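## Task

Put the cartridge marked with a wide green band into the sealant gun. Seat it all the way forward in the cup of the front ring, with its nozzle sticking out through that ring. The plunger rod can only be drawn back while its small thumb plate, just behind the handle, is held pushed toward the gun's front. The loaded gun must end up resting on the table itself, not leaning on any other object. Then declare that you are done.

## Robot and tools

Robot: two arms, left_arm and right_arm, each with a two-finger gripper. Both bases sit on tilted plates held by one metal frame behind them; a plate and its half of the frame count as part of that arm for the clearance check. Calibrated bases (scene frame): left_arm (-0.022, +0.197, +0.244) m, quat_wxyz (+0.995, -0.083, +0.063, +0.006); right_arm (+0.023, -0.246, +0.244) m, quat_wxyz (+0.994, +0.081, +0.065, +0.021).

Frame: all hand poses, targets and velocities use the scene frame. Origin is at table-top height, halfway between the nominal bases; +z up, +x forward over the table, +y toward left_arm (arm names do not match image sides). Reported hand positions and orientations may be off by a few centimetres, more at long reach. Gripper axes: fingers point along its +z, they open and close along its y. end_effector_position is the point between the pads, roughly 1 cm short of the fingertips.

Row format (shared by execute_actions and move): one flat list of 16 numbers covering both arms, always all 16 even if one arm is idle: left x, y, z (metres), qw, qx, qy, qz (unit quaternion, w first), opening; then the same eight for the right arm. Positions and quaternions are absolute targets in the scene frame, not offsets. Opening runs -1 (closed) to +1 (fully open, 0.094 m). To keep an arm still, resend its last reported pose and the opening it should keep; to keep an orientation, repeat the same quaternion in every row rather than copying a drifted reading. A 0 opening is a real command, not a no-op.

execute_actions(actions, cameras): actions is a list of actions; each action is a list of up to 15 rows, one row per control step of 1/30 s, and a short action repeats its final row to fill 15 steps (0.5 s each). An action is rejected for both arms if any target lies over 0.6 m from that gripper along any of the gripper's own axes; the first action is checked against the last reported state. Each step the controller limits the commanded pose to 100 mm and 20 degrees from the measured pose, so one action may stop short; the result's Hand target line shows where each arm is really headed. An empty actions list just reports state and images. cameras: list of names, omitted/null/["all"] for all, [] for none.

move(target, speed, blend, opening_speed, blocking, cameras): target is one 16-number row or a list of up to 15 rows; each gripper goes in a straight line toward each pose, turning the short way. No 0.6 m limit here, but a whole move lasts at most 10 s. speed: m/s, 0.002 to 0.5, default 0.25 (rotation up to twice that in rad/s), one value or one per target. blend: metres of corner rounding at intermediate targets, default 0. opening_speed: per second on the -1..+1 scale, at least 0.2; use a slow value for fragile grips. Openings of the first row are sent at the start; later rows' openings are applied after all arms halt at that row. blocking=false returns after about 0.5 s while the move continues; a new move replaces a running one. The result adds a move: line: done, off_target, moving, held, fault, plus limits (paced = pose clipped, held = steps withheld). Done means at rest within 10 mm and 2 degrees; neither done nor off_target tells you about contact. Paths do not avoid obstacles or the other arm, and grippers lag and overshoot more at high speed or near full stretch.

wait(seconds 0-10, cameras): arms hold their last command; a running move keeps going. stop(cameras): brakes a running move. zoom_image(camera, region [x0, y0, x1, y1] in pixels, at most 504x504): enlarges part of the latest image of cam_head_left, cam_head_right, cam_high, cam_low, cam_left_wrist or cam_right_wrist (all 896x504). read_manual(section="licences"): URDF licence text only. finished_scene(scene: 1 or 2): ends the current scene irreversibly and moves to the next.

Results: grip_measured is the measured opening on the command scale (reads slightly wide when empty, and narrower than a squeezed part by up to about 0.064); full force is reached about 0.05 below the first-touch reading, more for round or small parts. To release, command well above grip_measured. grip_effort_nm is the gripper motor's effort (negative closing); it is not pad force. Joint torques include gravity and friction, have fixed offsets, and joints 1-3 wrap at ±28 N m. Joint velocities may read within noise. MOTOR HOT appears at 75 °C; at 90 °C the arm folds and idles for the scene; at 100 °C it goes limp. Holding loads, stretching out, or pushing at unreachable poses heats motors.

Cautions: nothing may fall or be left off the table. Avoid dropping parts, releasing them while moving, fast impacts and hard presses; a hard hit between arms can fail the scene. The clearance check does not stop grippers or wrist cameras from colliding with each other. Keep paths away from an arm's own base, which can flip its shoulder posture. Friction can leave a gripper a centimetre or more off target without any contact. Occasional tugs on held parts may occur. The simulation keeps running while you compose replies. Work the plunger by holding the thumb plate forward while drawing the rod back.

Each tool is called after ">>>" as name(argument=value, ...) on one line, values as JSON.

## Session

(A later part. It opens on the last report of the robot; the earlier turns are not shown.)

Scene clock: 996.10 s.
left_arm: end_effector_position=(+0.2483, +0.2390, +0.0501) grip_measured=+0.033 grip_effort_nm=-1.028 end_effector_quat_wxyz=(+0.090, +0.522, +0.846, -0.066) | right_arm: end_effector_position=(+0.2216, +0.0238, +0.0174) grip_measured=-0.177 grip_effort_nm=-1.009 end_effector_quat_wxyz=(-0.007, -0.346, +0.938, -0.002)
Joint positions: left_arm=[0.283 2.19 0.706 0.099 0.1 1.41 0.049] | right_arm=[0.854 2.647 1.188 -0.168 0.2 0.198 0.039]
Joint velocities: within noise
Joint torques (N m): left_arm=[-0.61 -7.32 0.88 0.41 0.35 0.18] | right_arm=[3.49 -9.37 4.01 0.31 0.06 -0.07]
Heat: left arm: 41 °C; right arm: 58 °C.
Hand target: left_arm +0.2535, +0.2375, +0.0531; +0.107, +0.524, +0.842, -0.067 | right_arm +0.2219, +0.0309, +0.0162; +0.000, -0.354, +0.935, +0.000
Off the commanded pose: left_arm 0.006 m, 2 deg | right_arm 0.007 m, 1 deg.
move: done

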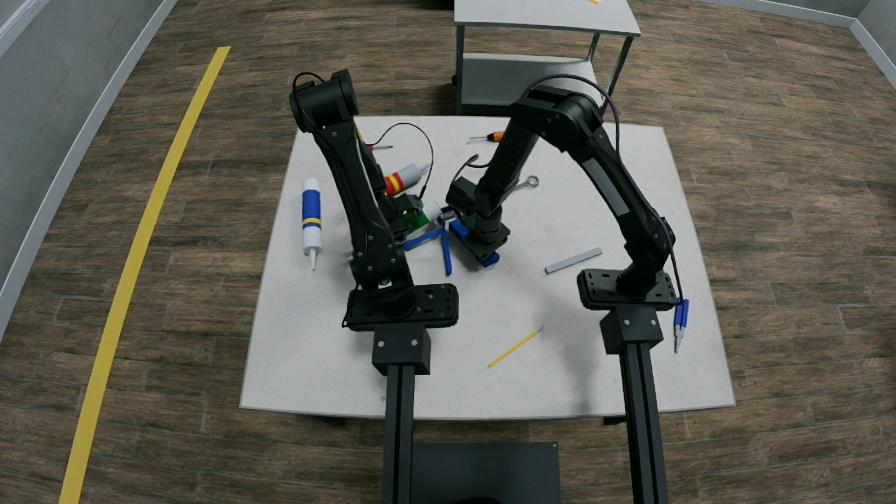

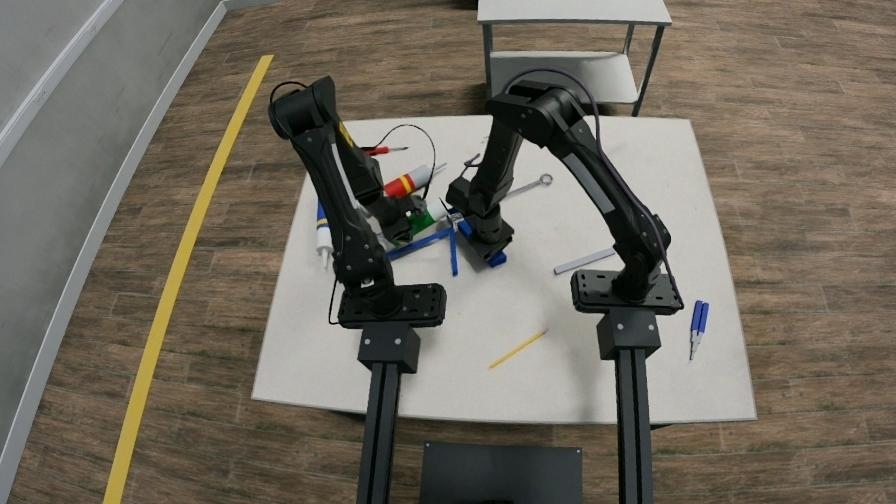

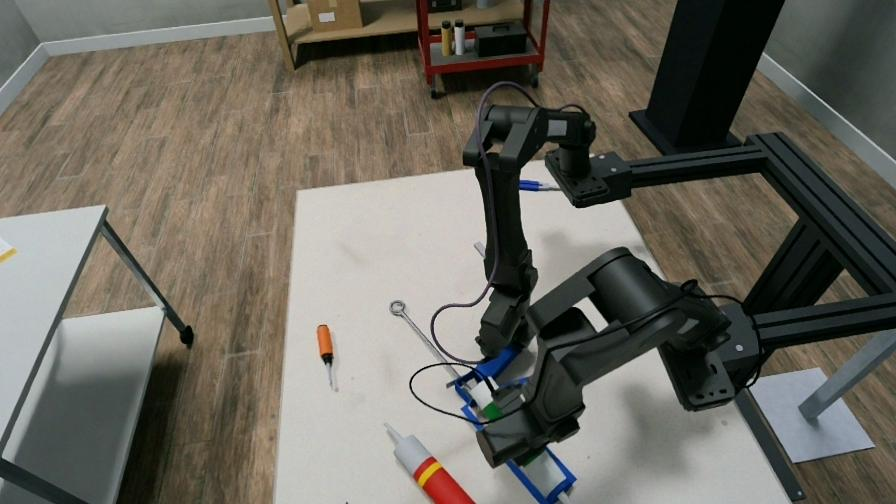

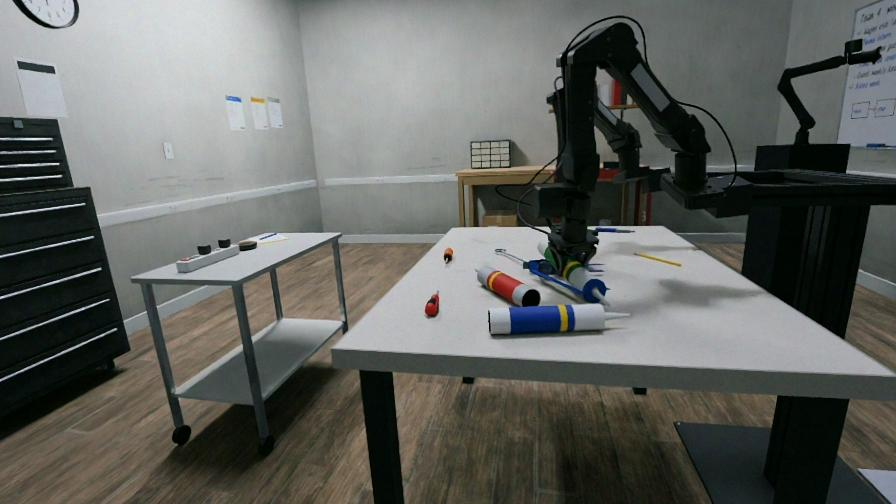

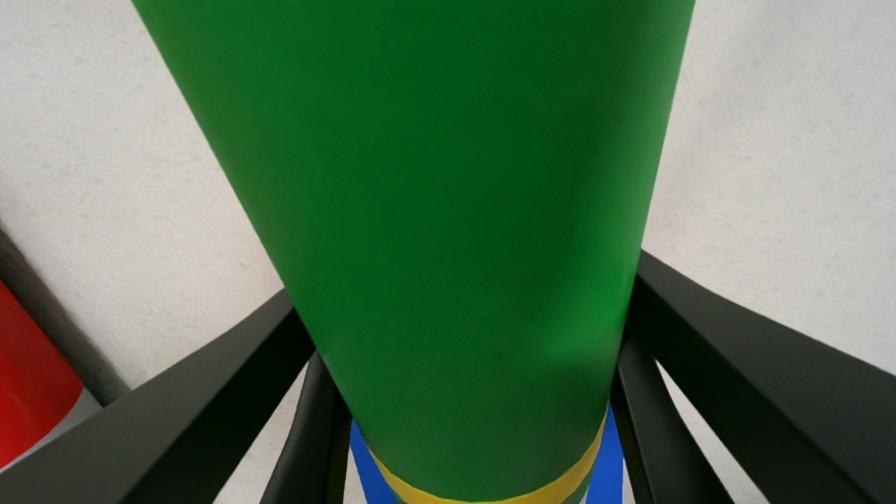

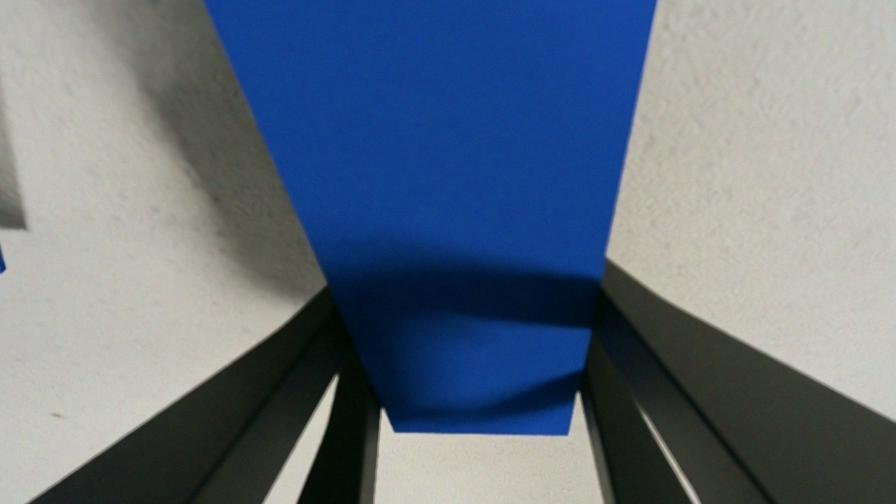

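>>> move(target=[0.2505,0.2465,0.0535,-0.1072,-0.5240,-0.8423,0.0667,-0.1,0.222,0.031,0.016,0,-0.3540,0.9352,0,-0.3], speed=0.02)

>>> zoom_image(camera="cam_low", region=[550, 230, 620, 310])

>>> zoom_image(camera="cam_high", region=[490, 400, 590, 504])

>>> zoom_image(camera="cam_high", region=[430, 340, 530, 440])

Scene clock: 1000.37 s.
left_arm: end_effector_position=(+0.2470, +0.2447, +0.0496) grip_measured=+0.033 grip_effort_nm=-1.028 end_effector_quat_wxyz=(+0.095, +0.520, +0.846, -0.069) | right_arm: end_effector_position=(+0.2213, +0.0243, +0.0174) grip_measured=-0.177 grip_effort_nm=-1.009 end_effector_quat_wxyz=(-0.008, -0.345, +0.938, +0.000)
Joint positions: left_arm=[0.313 2.19 0.706 0.099 0.119 1.437 0.049] | right_arm=[0.854 2.647 1.188 -0.167 0.197 0.198 0.039]
Joint velocities: within noise
Joint torques (N m): left_arm=[-0.25 -7.77 0.84 0.34 0.27 0.29] | right_arm=[3.45 -9.28 3.99 0.29 0.09 -0.06]
Heat: left arm: 41 °C; right arm: 58 °C.
Hand target: left_arm +0.2505, +0.2465, +0.0535; +0.107, +0.524, +0.842, -0.067 | right_arm +0.2219, +0.0309, +0.0162; +0.000, -0.354, +0.935, +0.000
Off the commanded pose: left_arm 0.006 m, 2 deg | right_arm 0.007 m, 1 deg.
move: done

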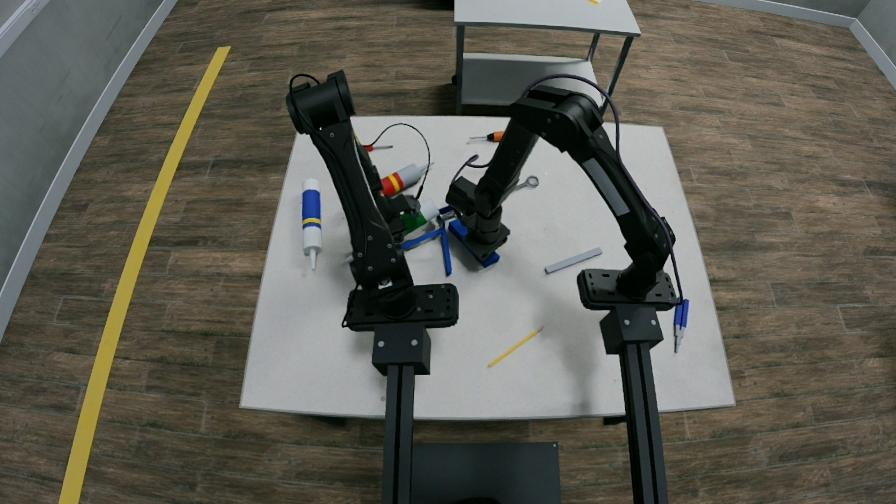

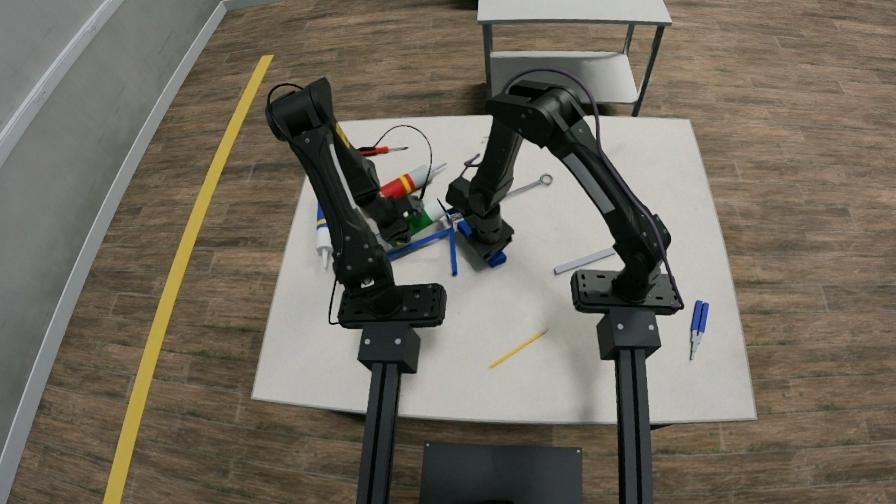

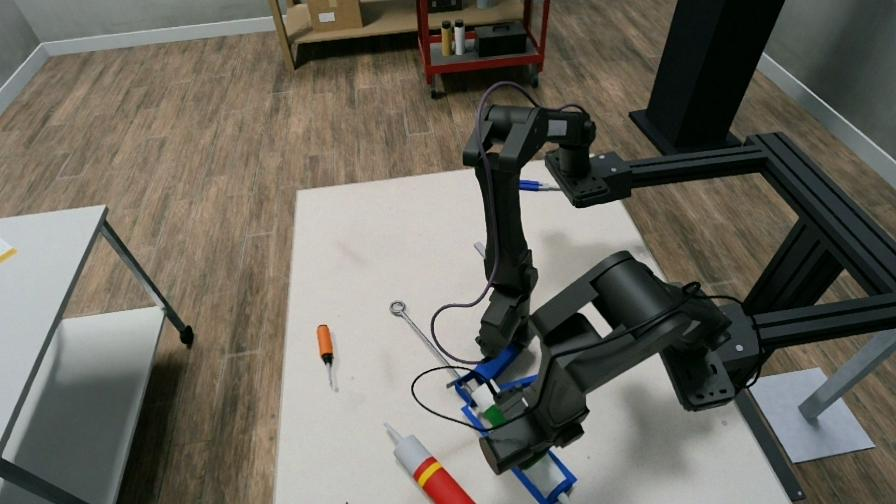

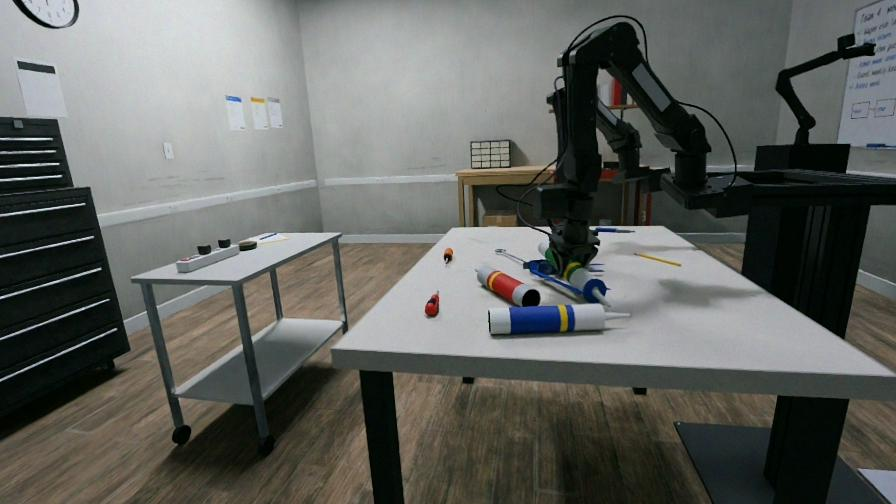

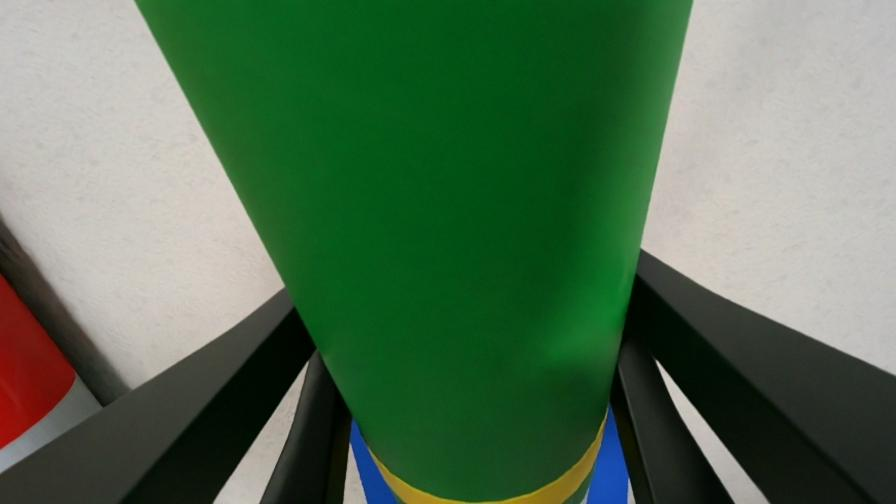

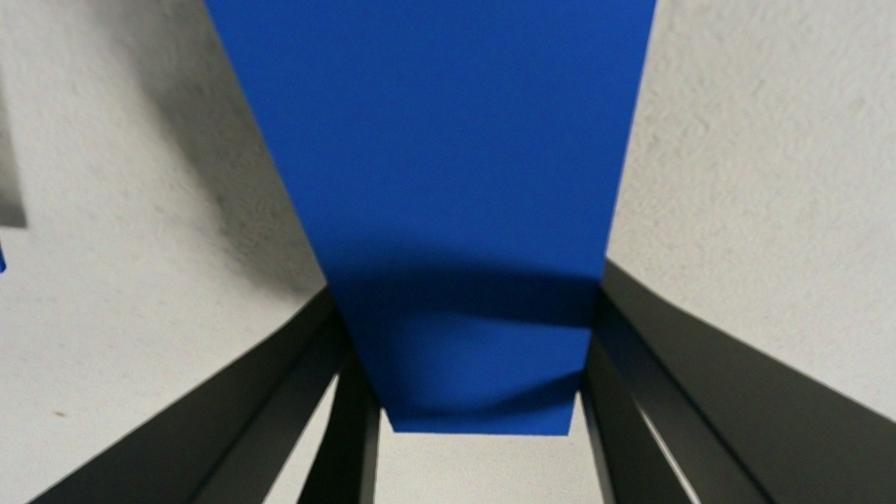

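Scaled by 6.300 from the camera's 896x504 image, which has a finer 1280x720 frame.

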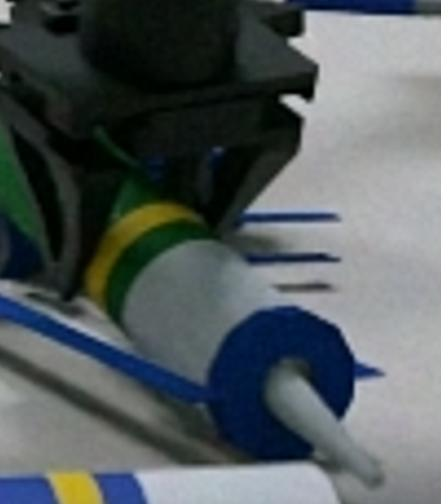

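Scaled by 4.846 from the camera's 896x504 image, which has a finer 1280x720 frame.

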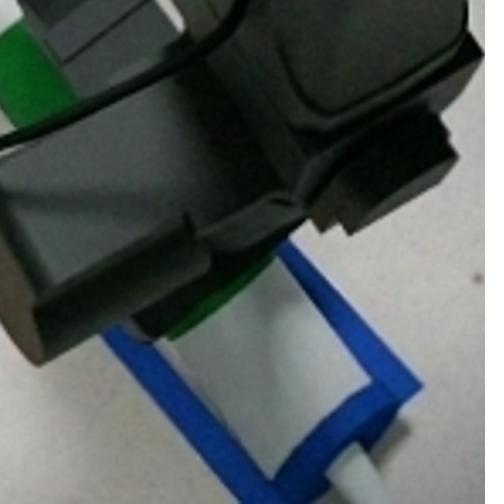

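Scaled by 5.040 from the camera's 896x504 image, which has a finer 1280x720 frame.

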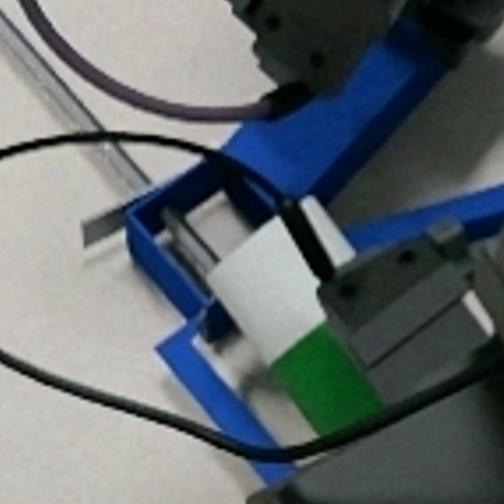

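>>> move(target=[0.2500,0.2460,0.043,-0.0703,-0.5264,-0.8462,0.0437,-0.1,0.222,0.031,0.016,0,-0.3540,0.9352,0,-0.3], speed=0.02)

>>> zoom_image(camera="cam_low", region=[550, 230, 620, 310])

>>> zoom_image(camera="cam_high", region=[490, 400, 590, 504])

>>> zoom_image(camera="cam_high", region=[430, 340, 530, 440])

Scene clock: 1011.17 s.
left_arm: end_effector_position=(+0.2433, +0.2464, +0.0456) grip_measured=+0.033 grip_effort_nm=-1.023 end_effector_quat_wxyz=(+0.067, +0.526, +0.846, -0.051) | right_arm: end_effector_position=(+0.2211, +0.0268, +0.0176) grip_measured=-0.177 grip_effort_nm=-1.009 end_effector_quat_wxyz=(-0.008, -0.346, +0.938, +0.005)
Joint positions: left_arm=[0.281 2.202 0.706 0.104 0.046 1.416 0.049] | right_arm=[0.854 2.647 1.19 -0.163 0.187 0.194 0.039]
Joint velocities: within noise
Joint torques (N m): left_arm=[-2.18 -5.5 2.45 0.43 0.03 -0.07] | right_arm=[3.47 -9.29 3.99 0.26 0.18 -0.04]
Heat: left arm: 42 °C; right arm: 58 °C.
Hand target: left_arm +0.2500, +0.2460, +0.0433; +0.071, +0.526, +0.846, -0.044 | right_arm +0.2220, +0.0310, +0.0161; +0.000, -0.354, +0.935, +0.000
Off the commanded pose: left_arm 0.007 m, 1 deg | right_arm 0.005 m, 1 deg.
move: done

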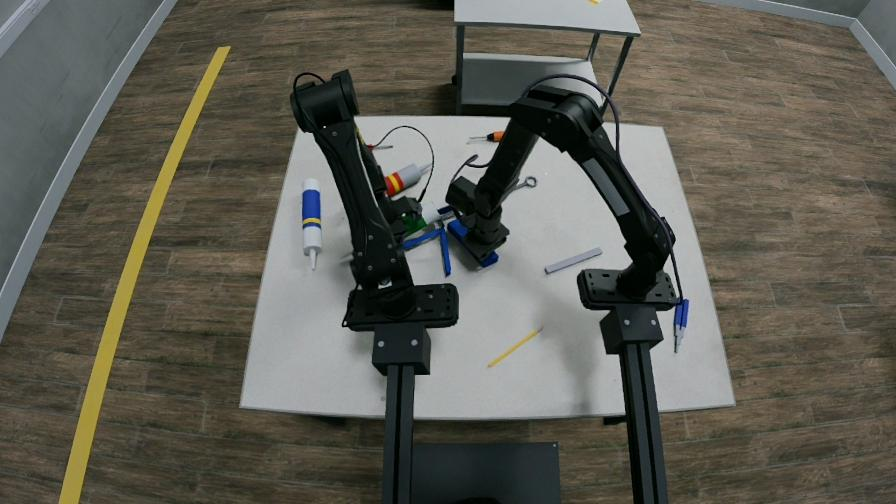

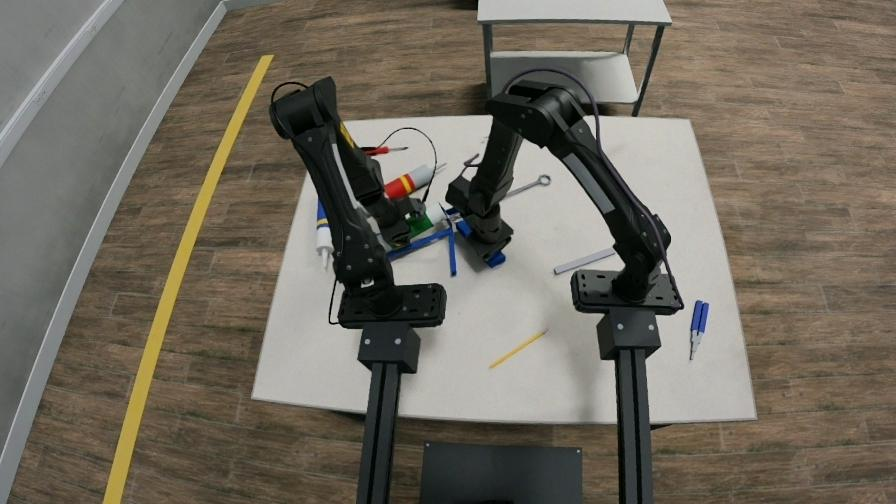

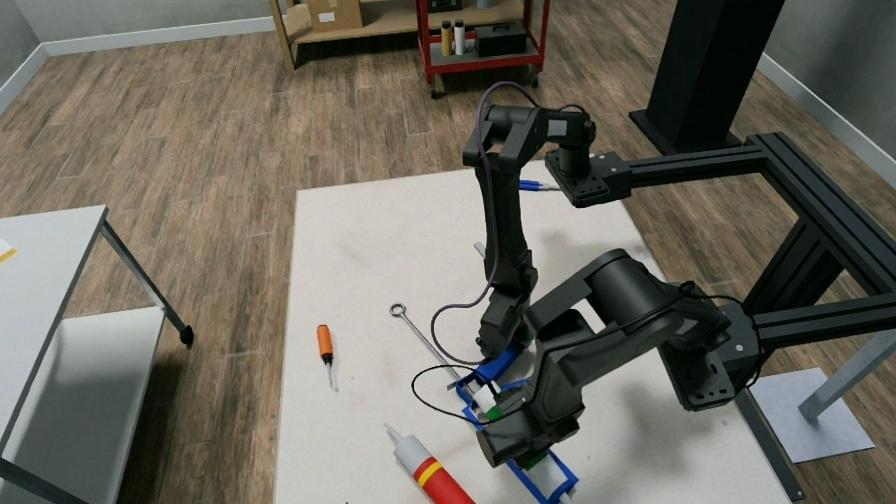

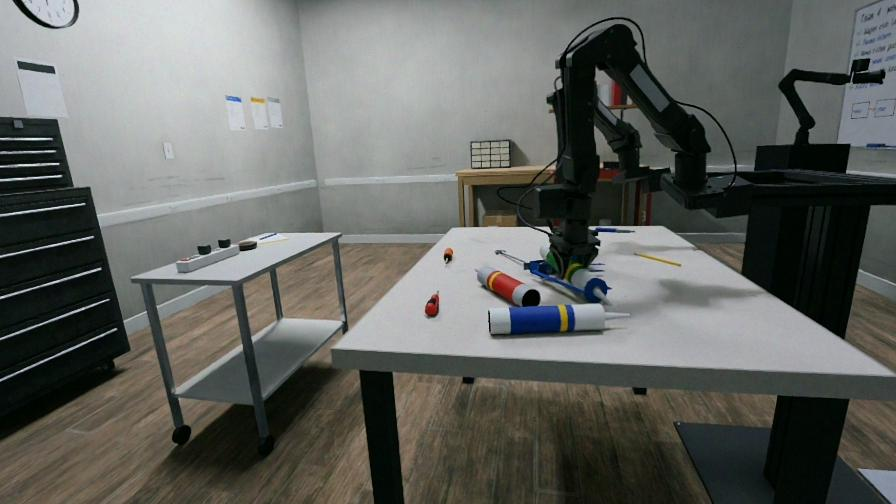

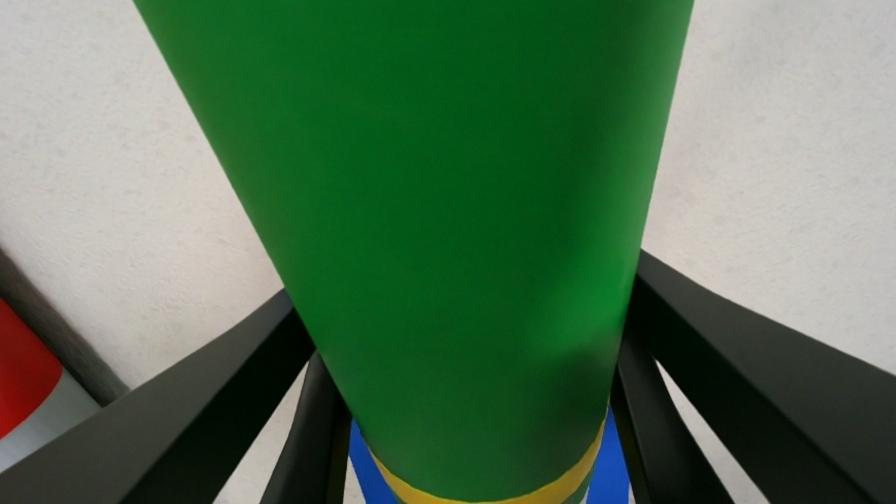

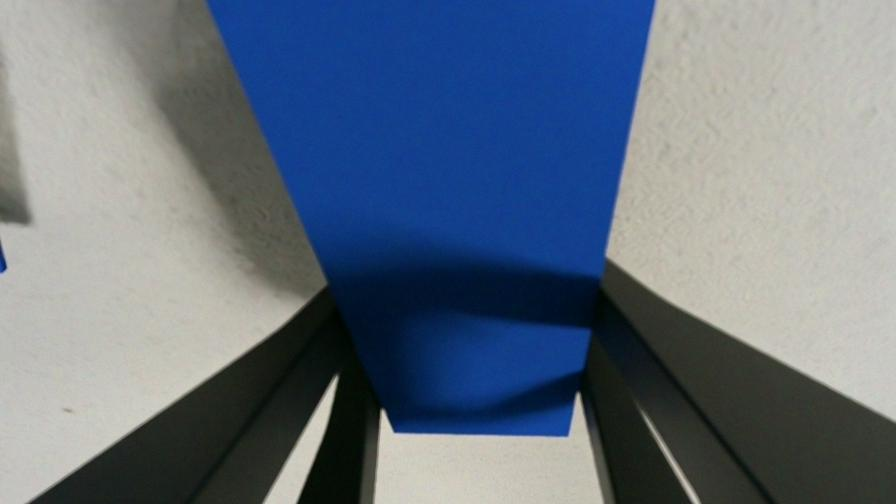

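Scaled by 6.300 from the camera's 896x504 image, which has a finer 1280x720 frame.

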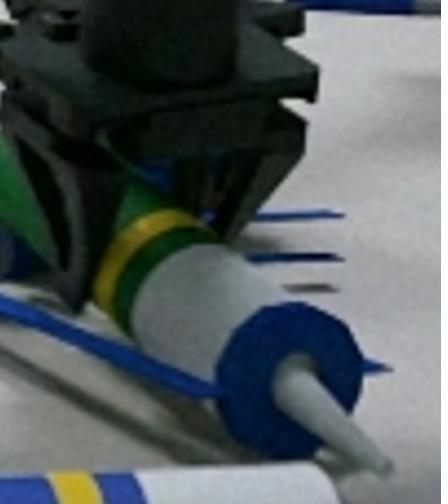

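Scaled by 4.846 from the camera's 896x504 image, which has a finer 1280x720 frame.

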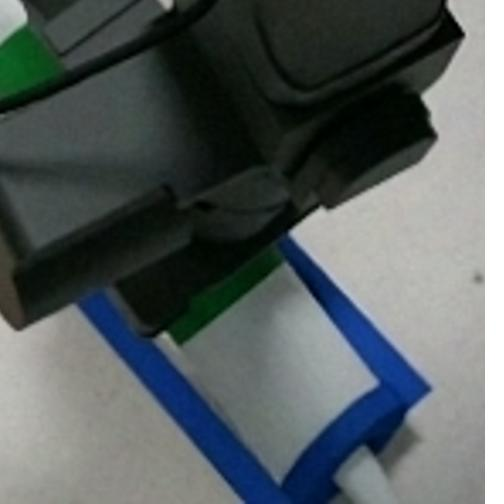

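Scaled by 5.040 from the camera's 896x504 image, which has a finer 1280x720 frame.

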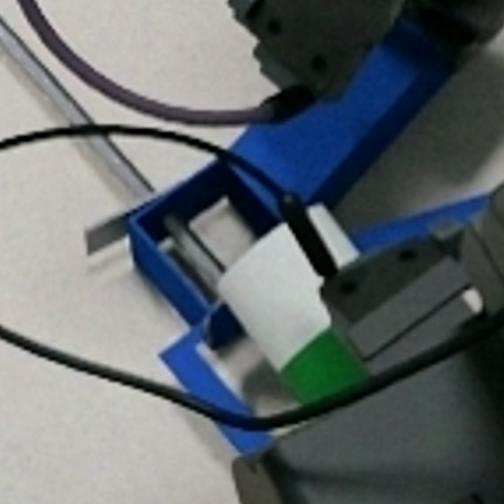

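>>> move(target=[0.2530,0.2460,0.032,-0.0296,-0.5279,-0.8486,0.0184,-0.1,0.222,0.031,0.016,0,-0.3540,0.9352,0,-0.3], speed=0.02)

>>> zoom_image(camera="cam_low", region=[550, 230, 620, 310])

>>> zoom_image(camera="cam_high", region=[490, 400, 590, 504])

>>> zoom_image(camera="cam_high", region=[430, 340, 530, 440])

Scene clock: 1019.23 s.
left_arm: end_effector_position=(+0.2460, +0.2462, +0.0364) grip_measured=+0.032 grip_effort_nm=-1.023 end_effector_quat_wxyz=(+0.030, +0.526, +0.849, -0.029) | right_arm: end_effector_position=(+0.2227, +0.0256, +0.0175) grip_measured=-0.178 grip_effort_nm=-1.004 end_effector_quat_wxyz=(-0.005, -0.347, +0.938, +0.001)
Joint positions: left_arm=[0.226 2.248 0.745 0.096 -0.048 1.357 0.049] | right_arm=[0.854 2.647 1.19 -0.163 0.198 0.193 0.039]
Joint velocities: within noise
Joint torques (N m): left_arm=[-2.58 -5.19 3.18 0.38 -0.14 -0.06] | right_arm=[3.55 -9.28 3.9 0.24 0.05 -0.03]
Heat: left arm: 40 °C; right arm: 58 °C.
Hand target: left_arm +0.2528, +0.2459, +0.0323; +0.030, +0.528, +0.849, -0.019 | right_arm +0.2220, +0.0310, +0.0161; +0.000, -0.354, +0.935, +0.000
Off the commanded pose: left_arm 0.008 m, 1 deg | right_arm 0.006 m, 1 deg.
move: done

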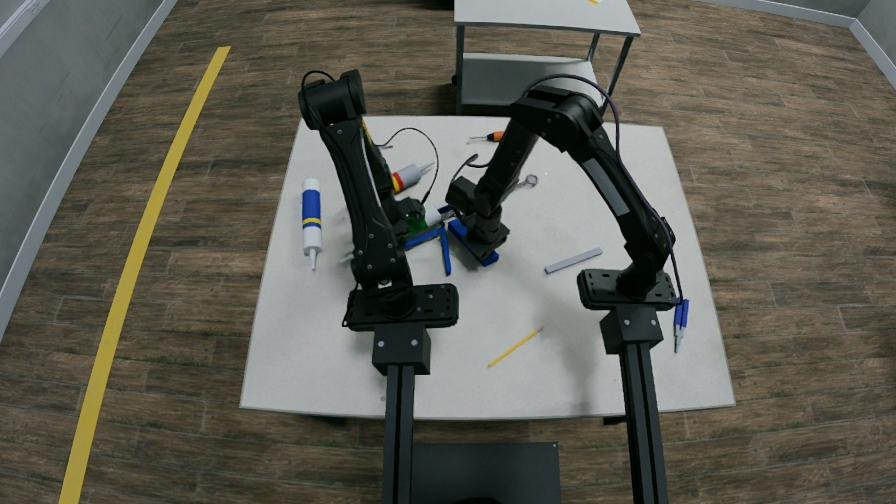

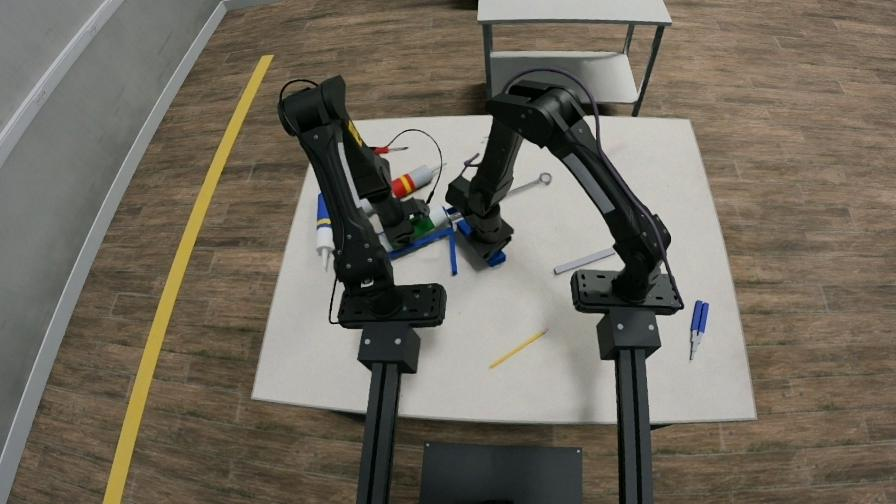

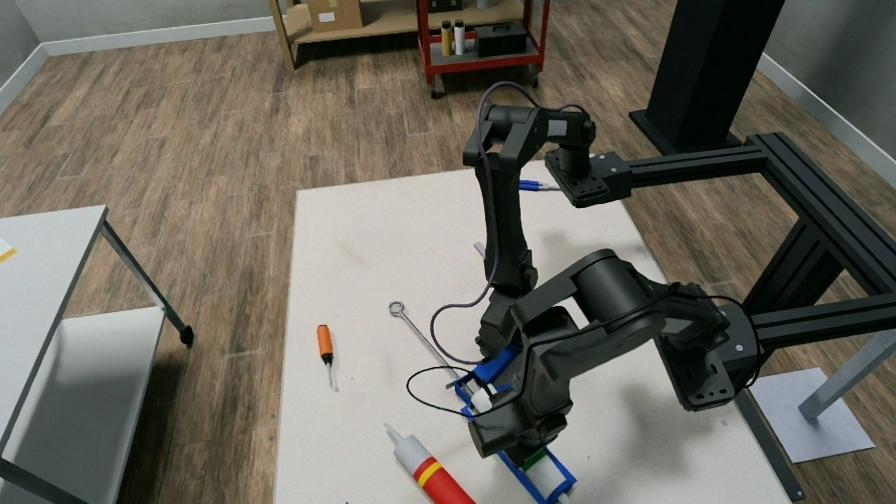

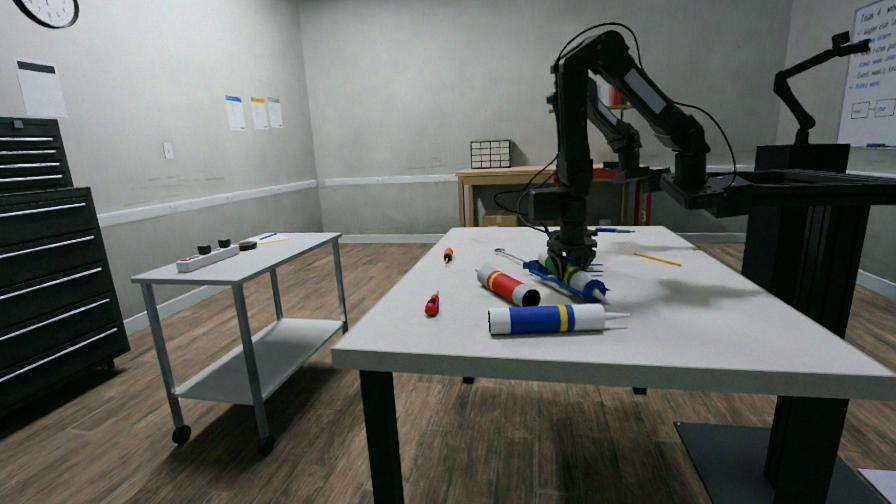

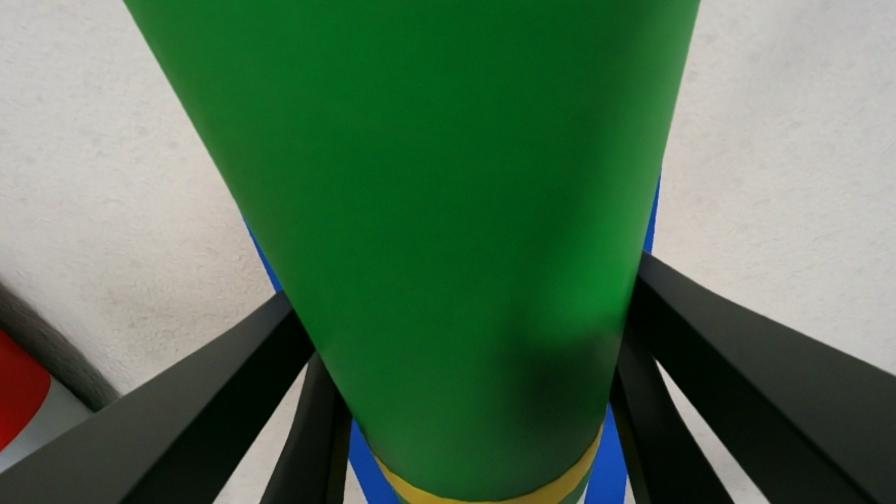

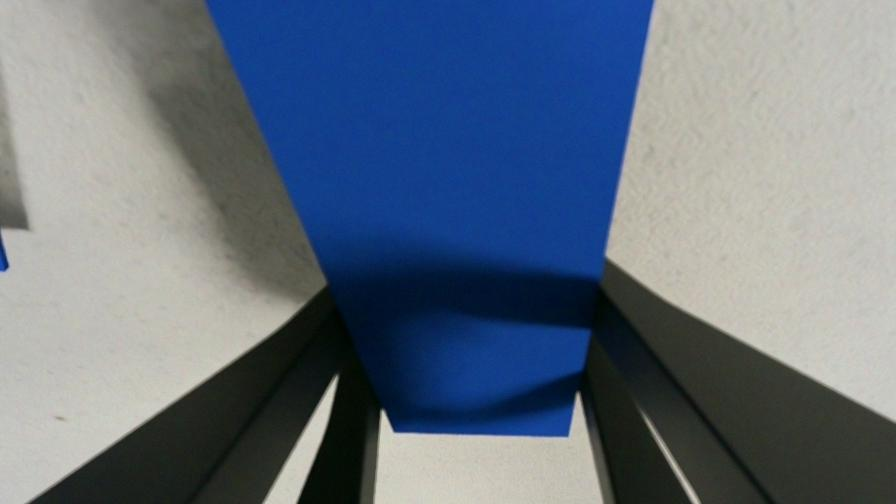

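Scaled by 6.300 from the camera's 896x504 image, which has a finer 1280x720 frame.

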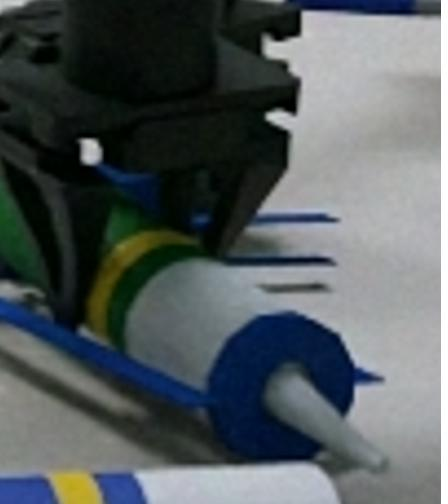

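Scaled by 4.846 from the camera's 896x504 image, which has a finer 1280x720 frame.

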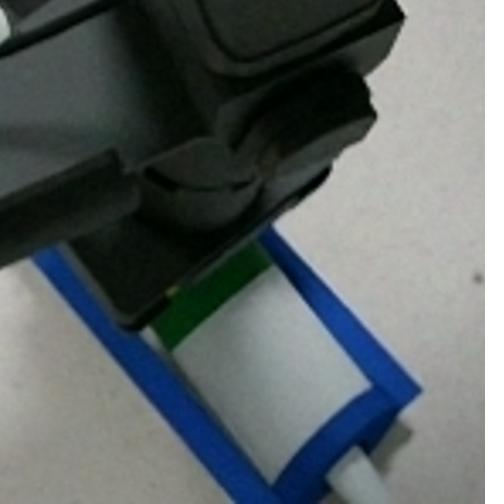

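Scaled by 5.040 from the camera's 896x504 image, which has a finer 1280x720 frame.

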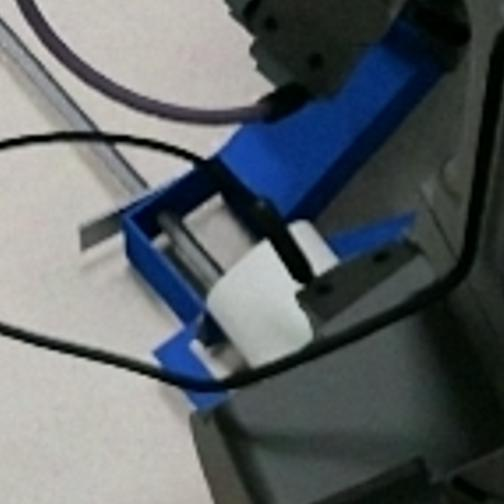

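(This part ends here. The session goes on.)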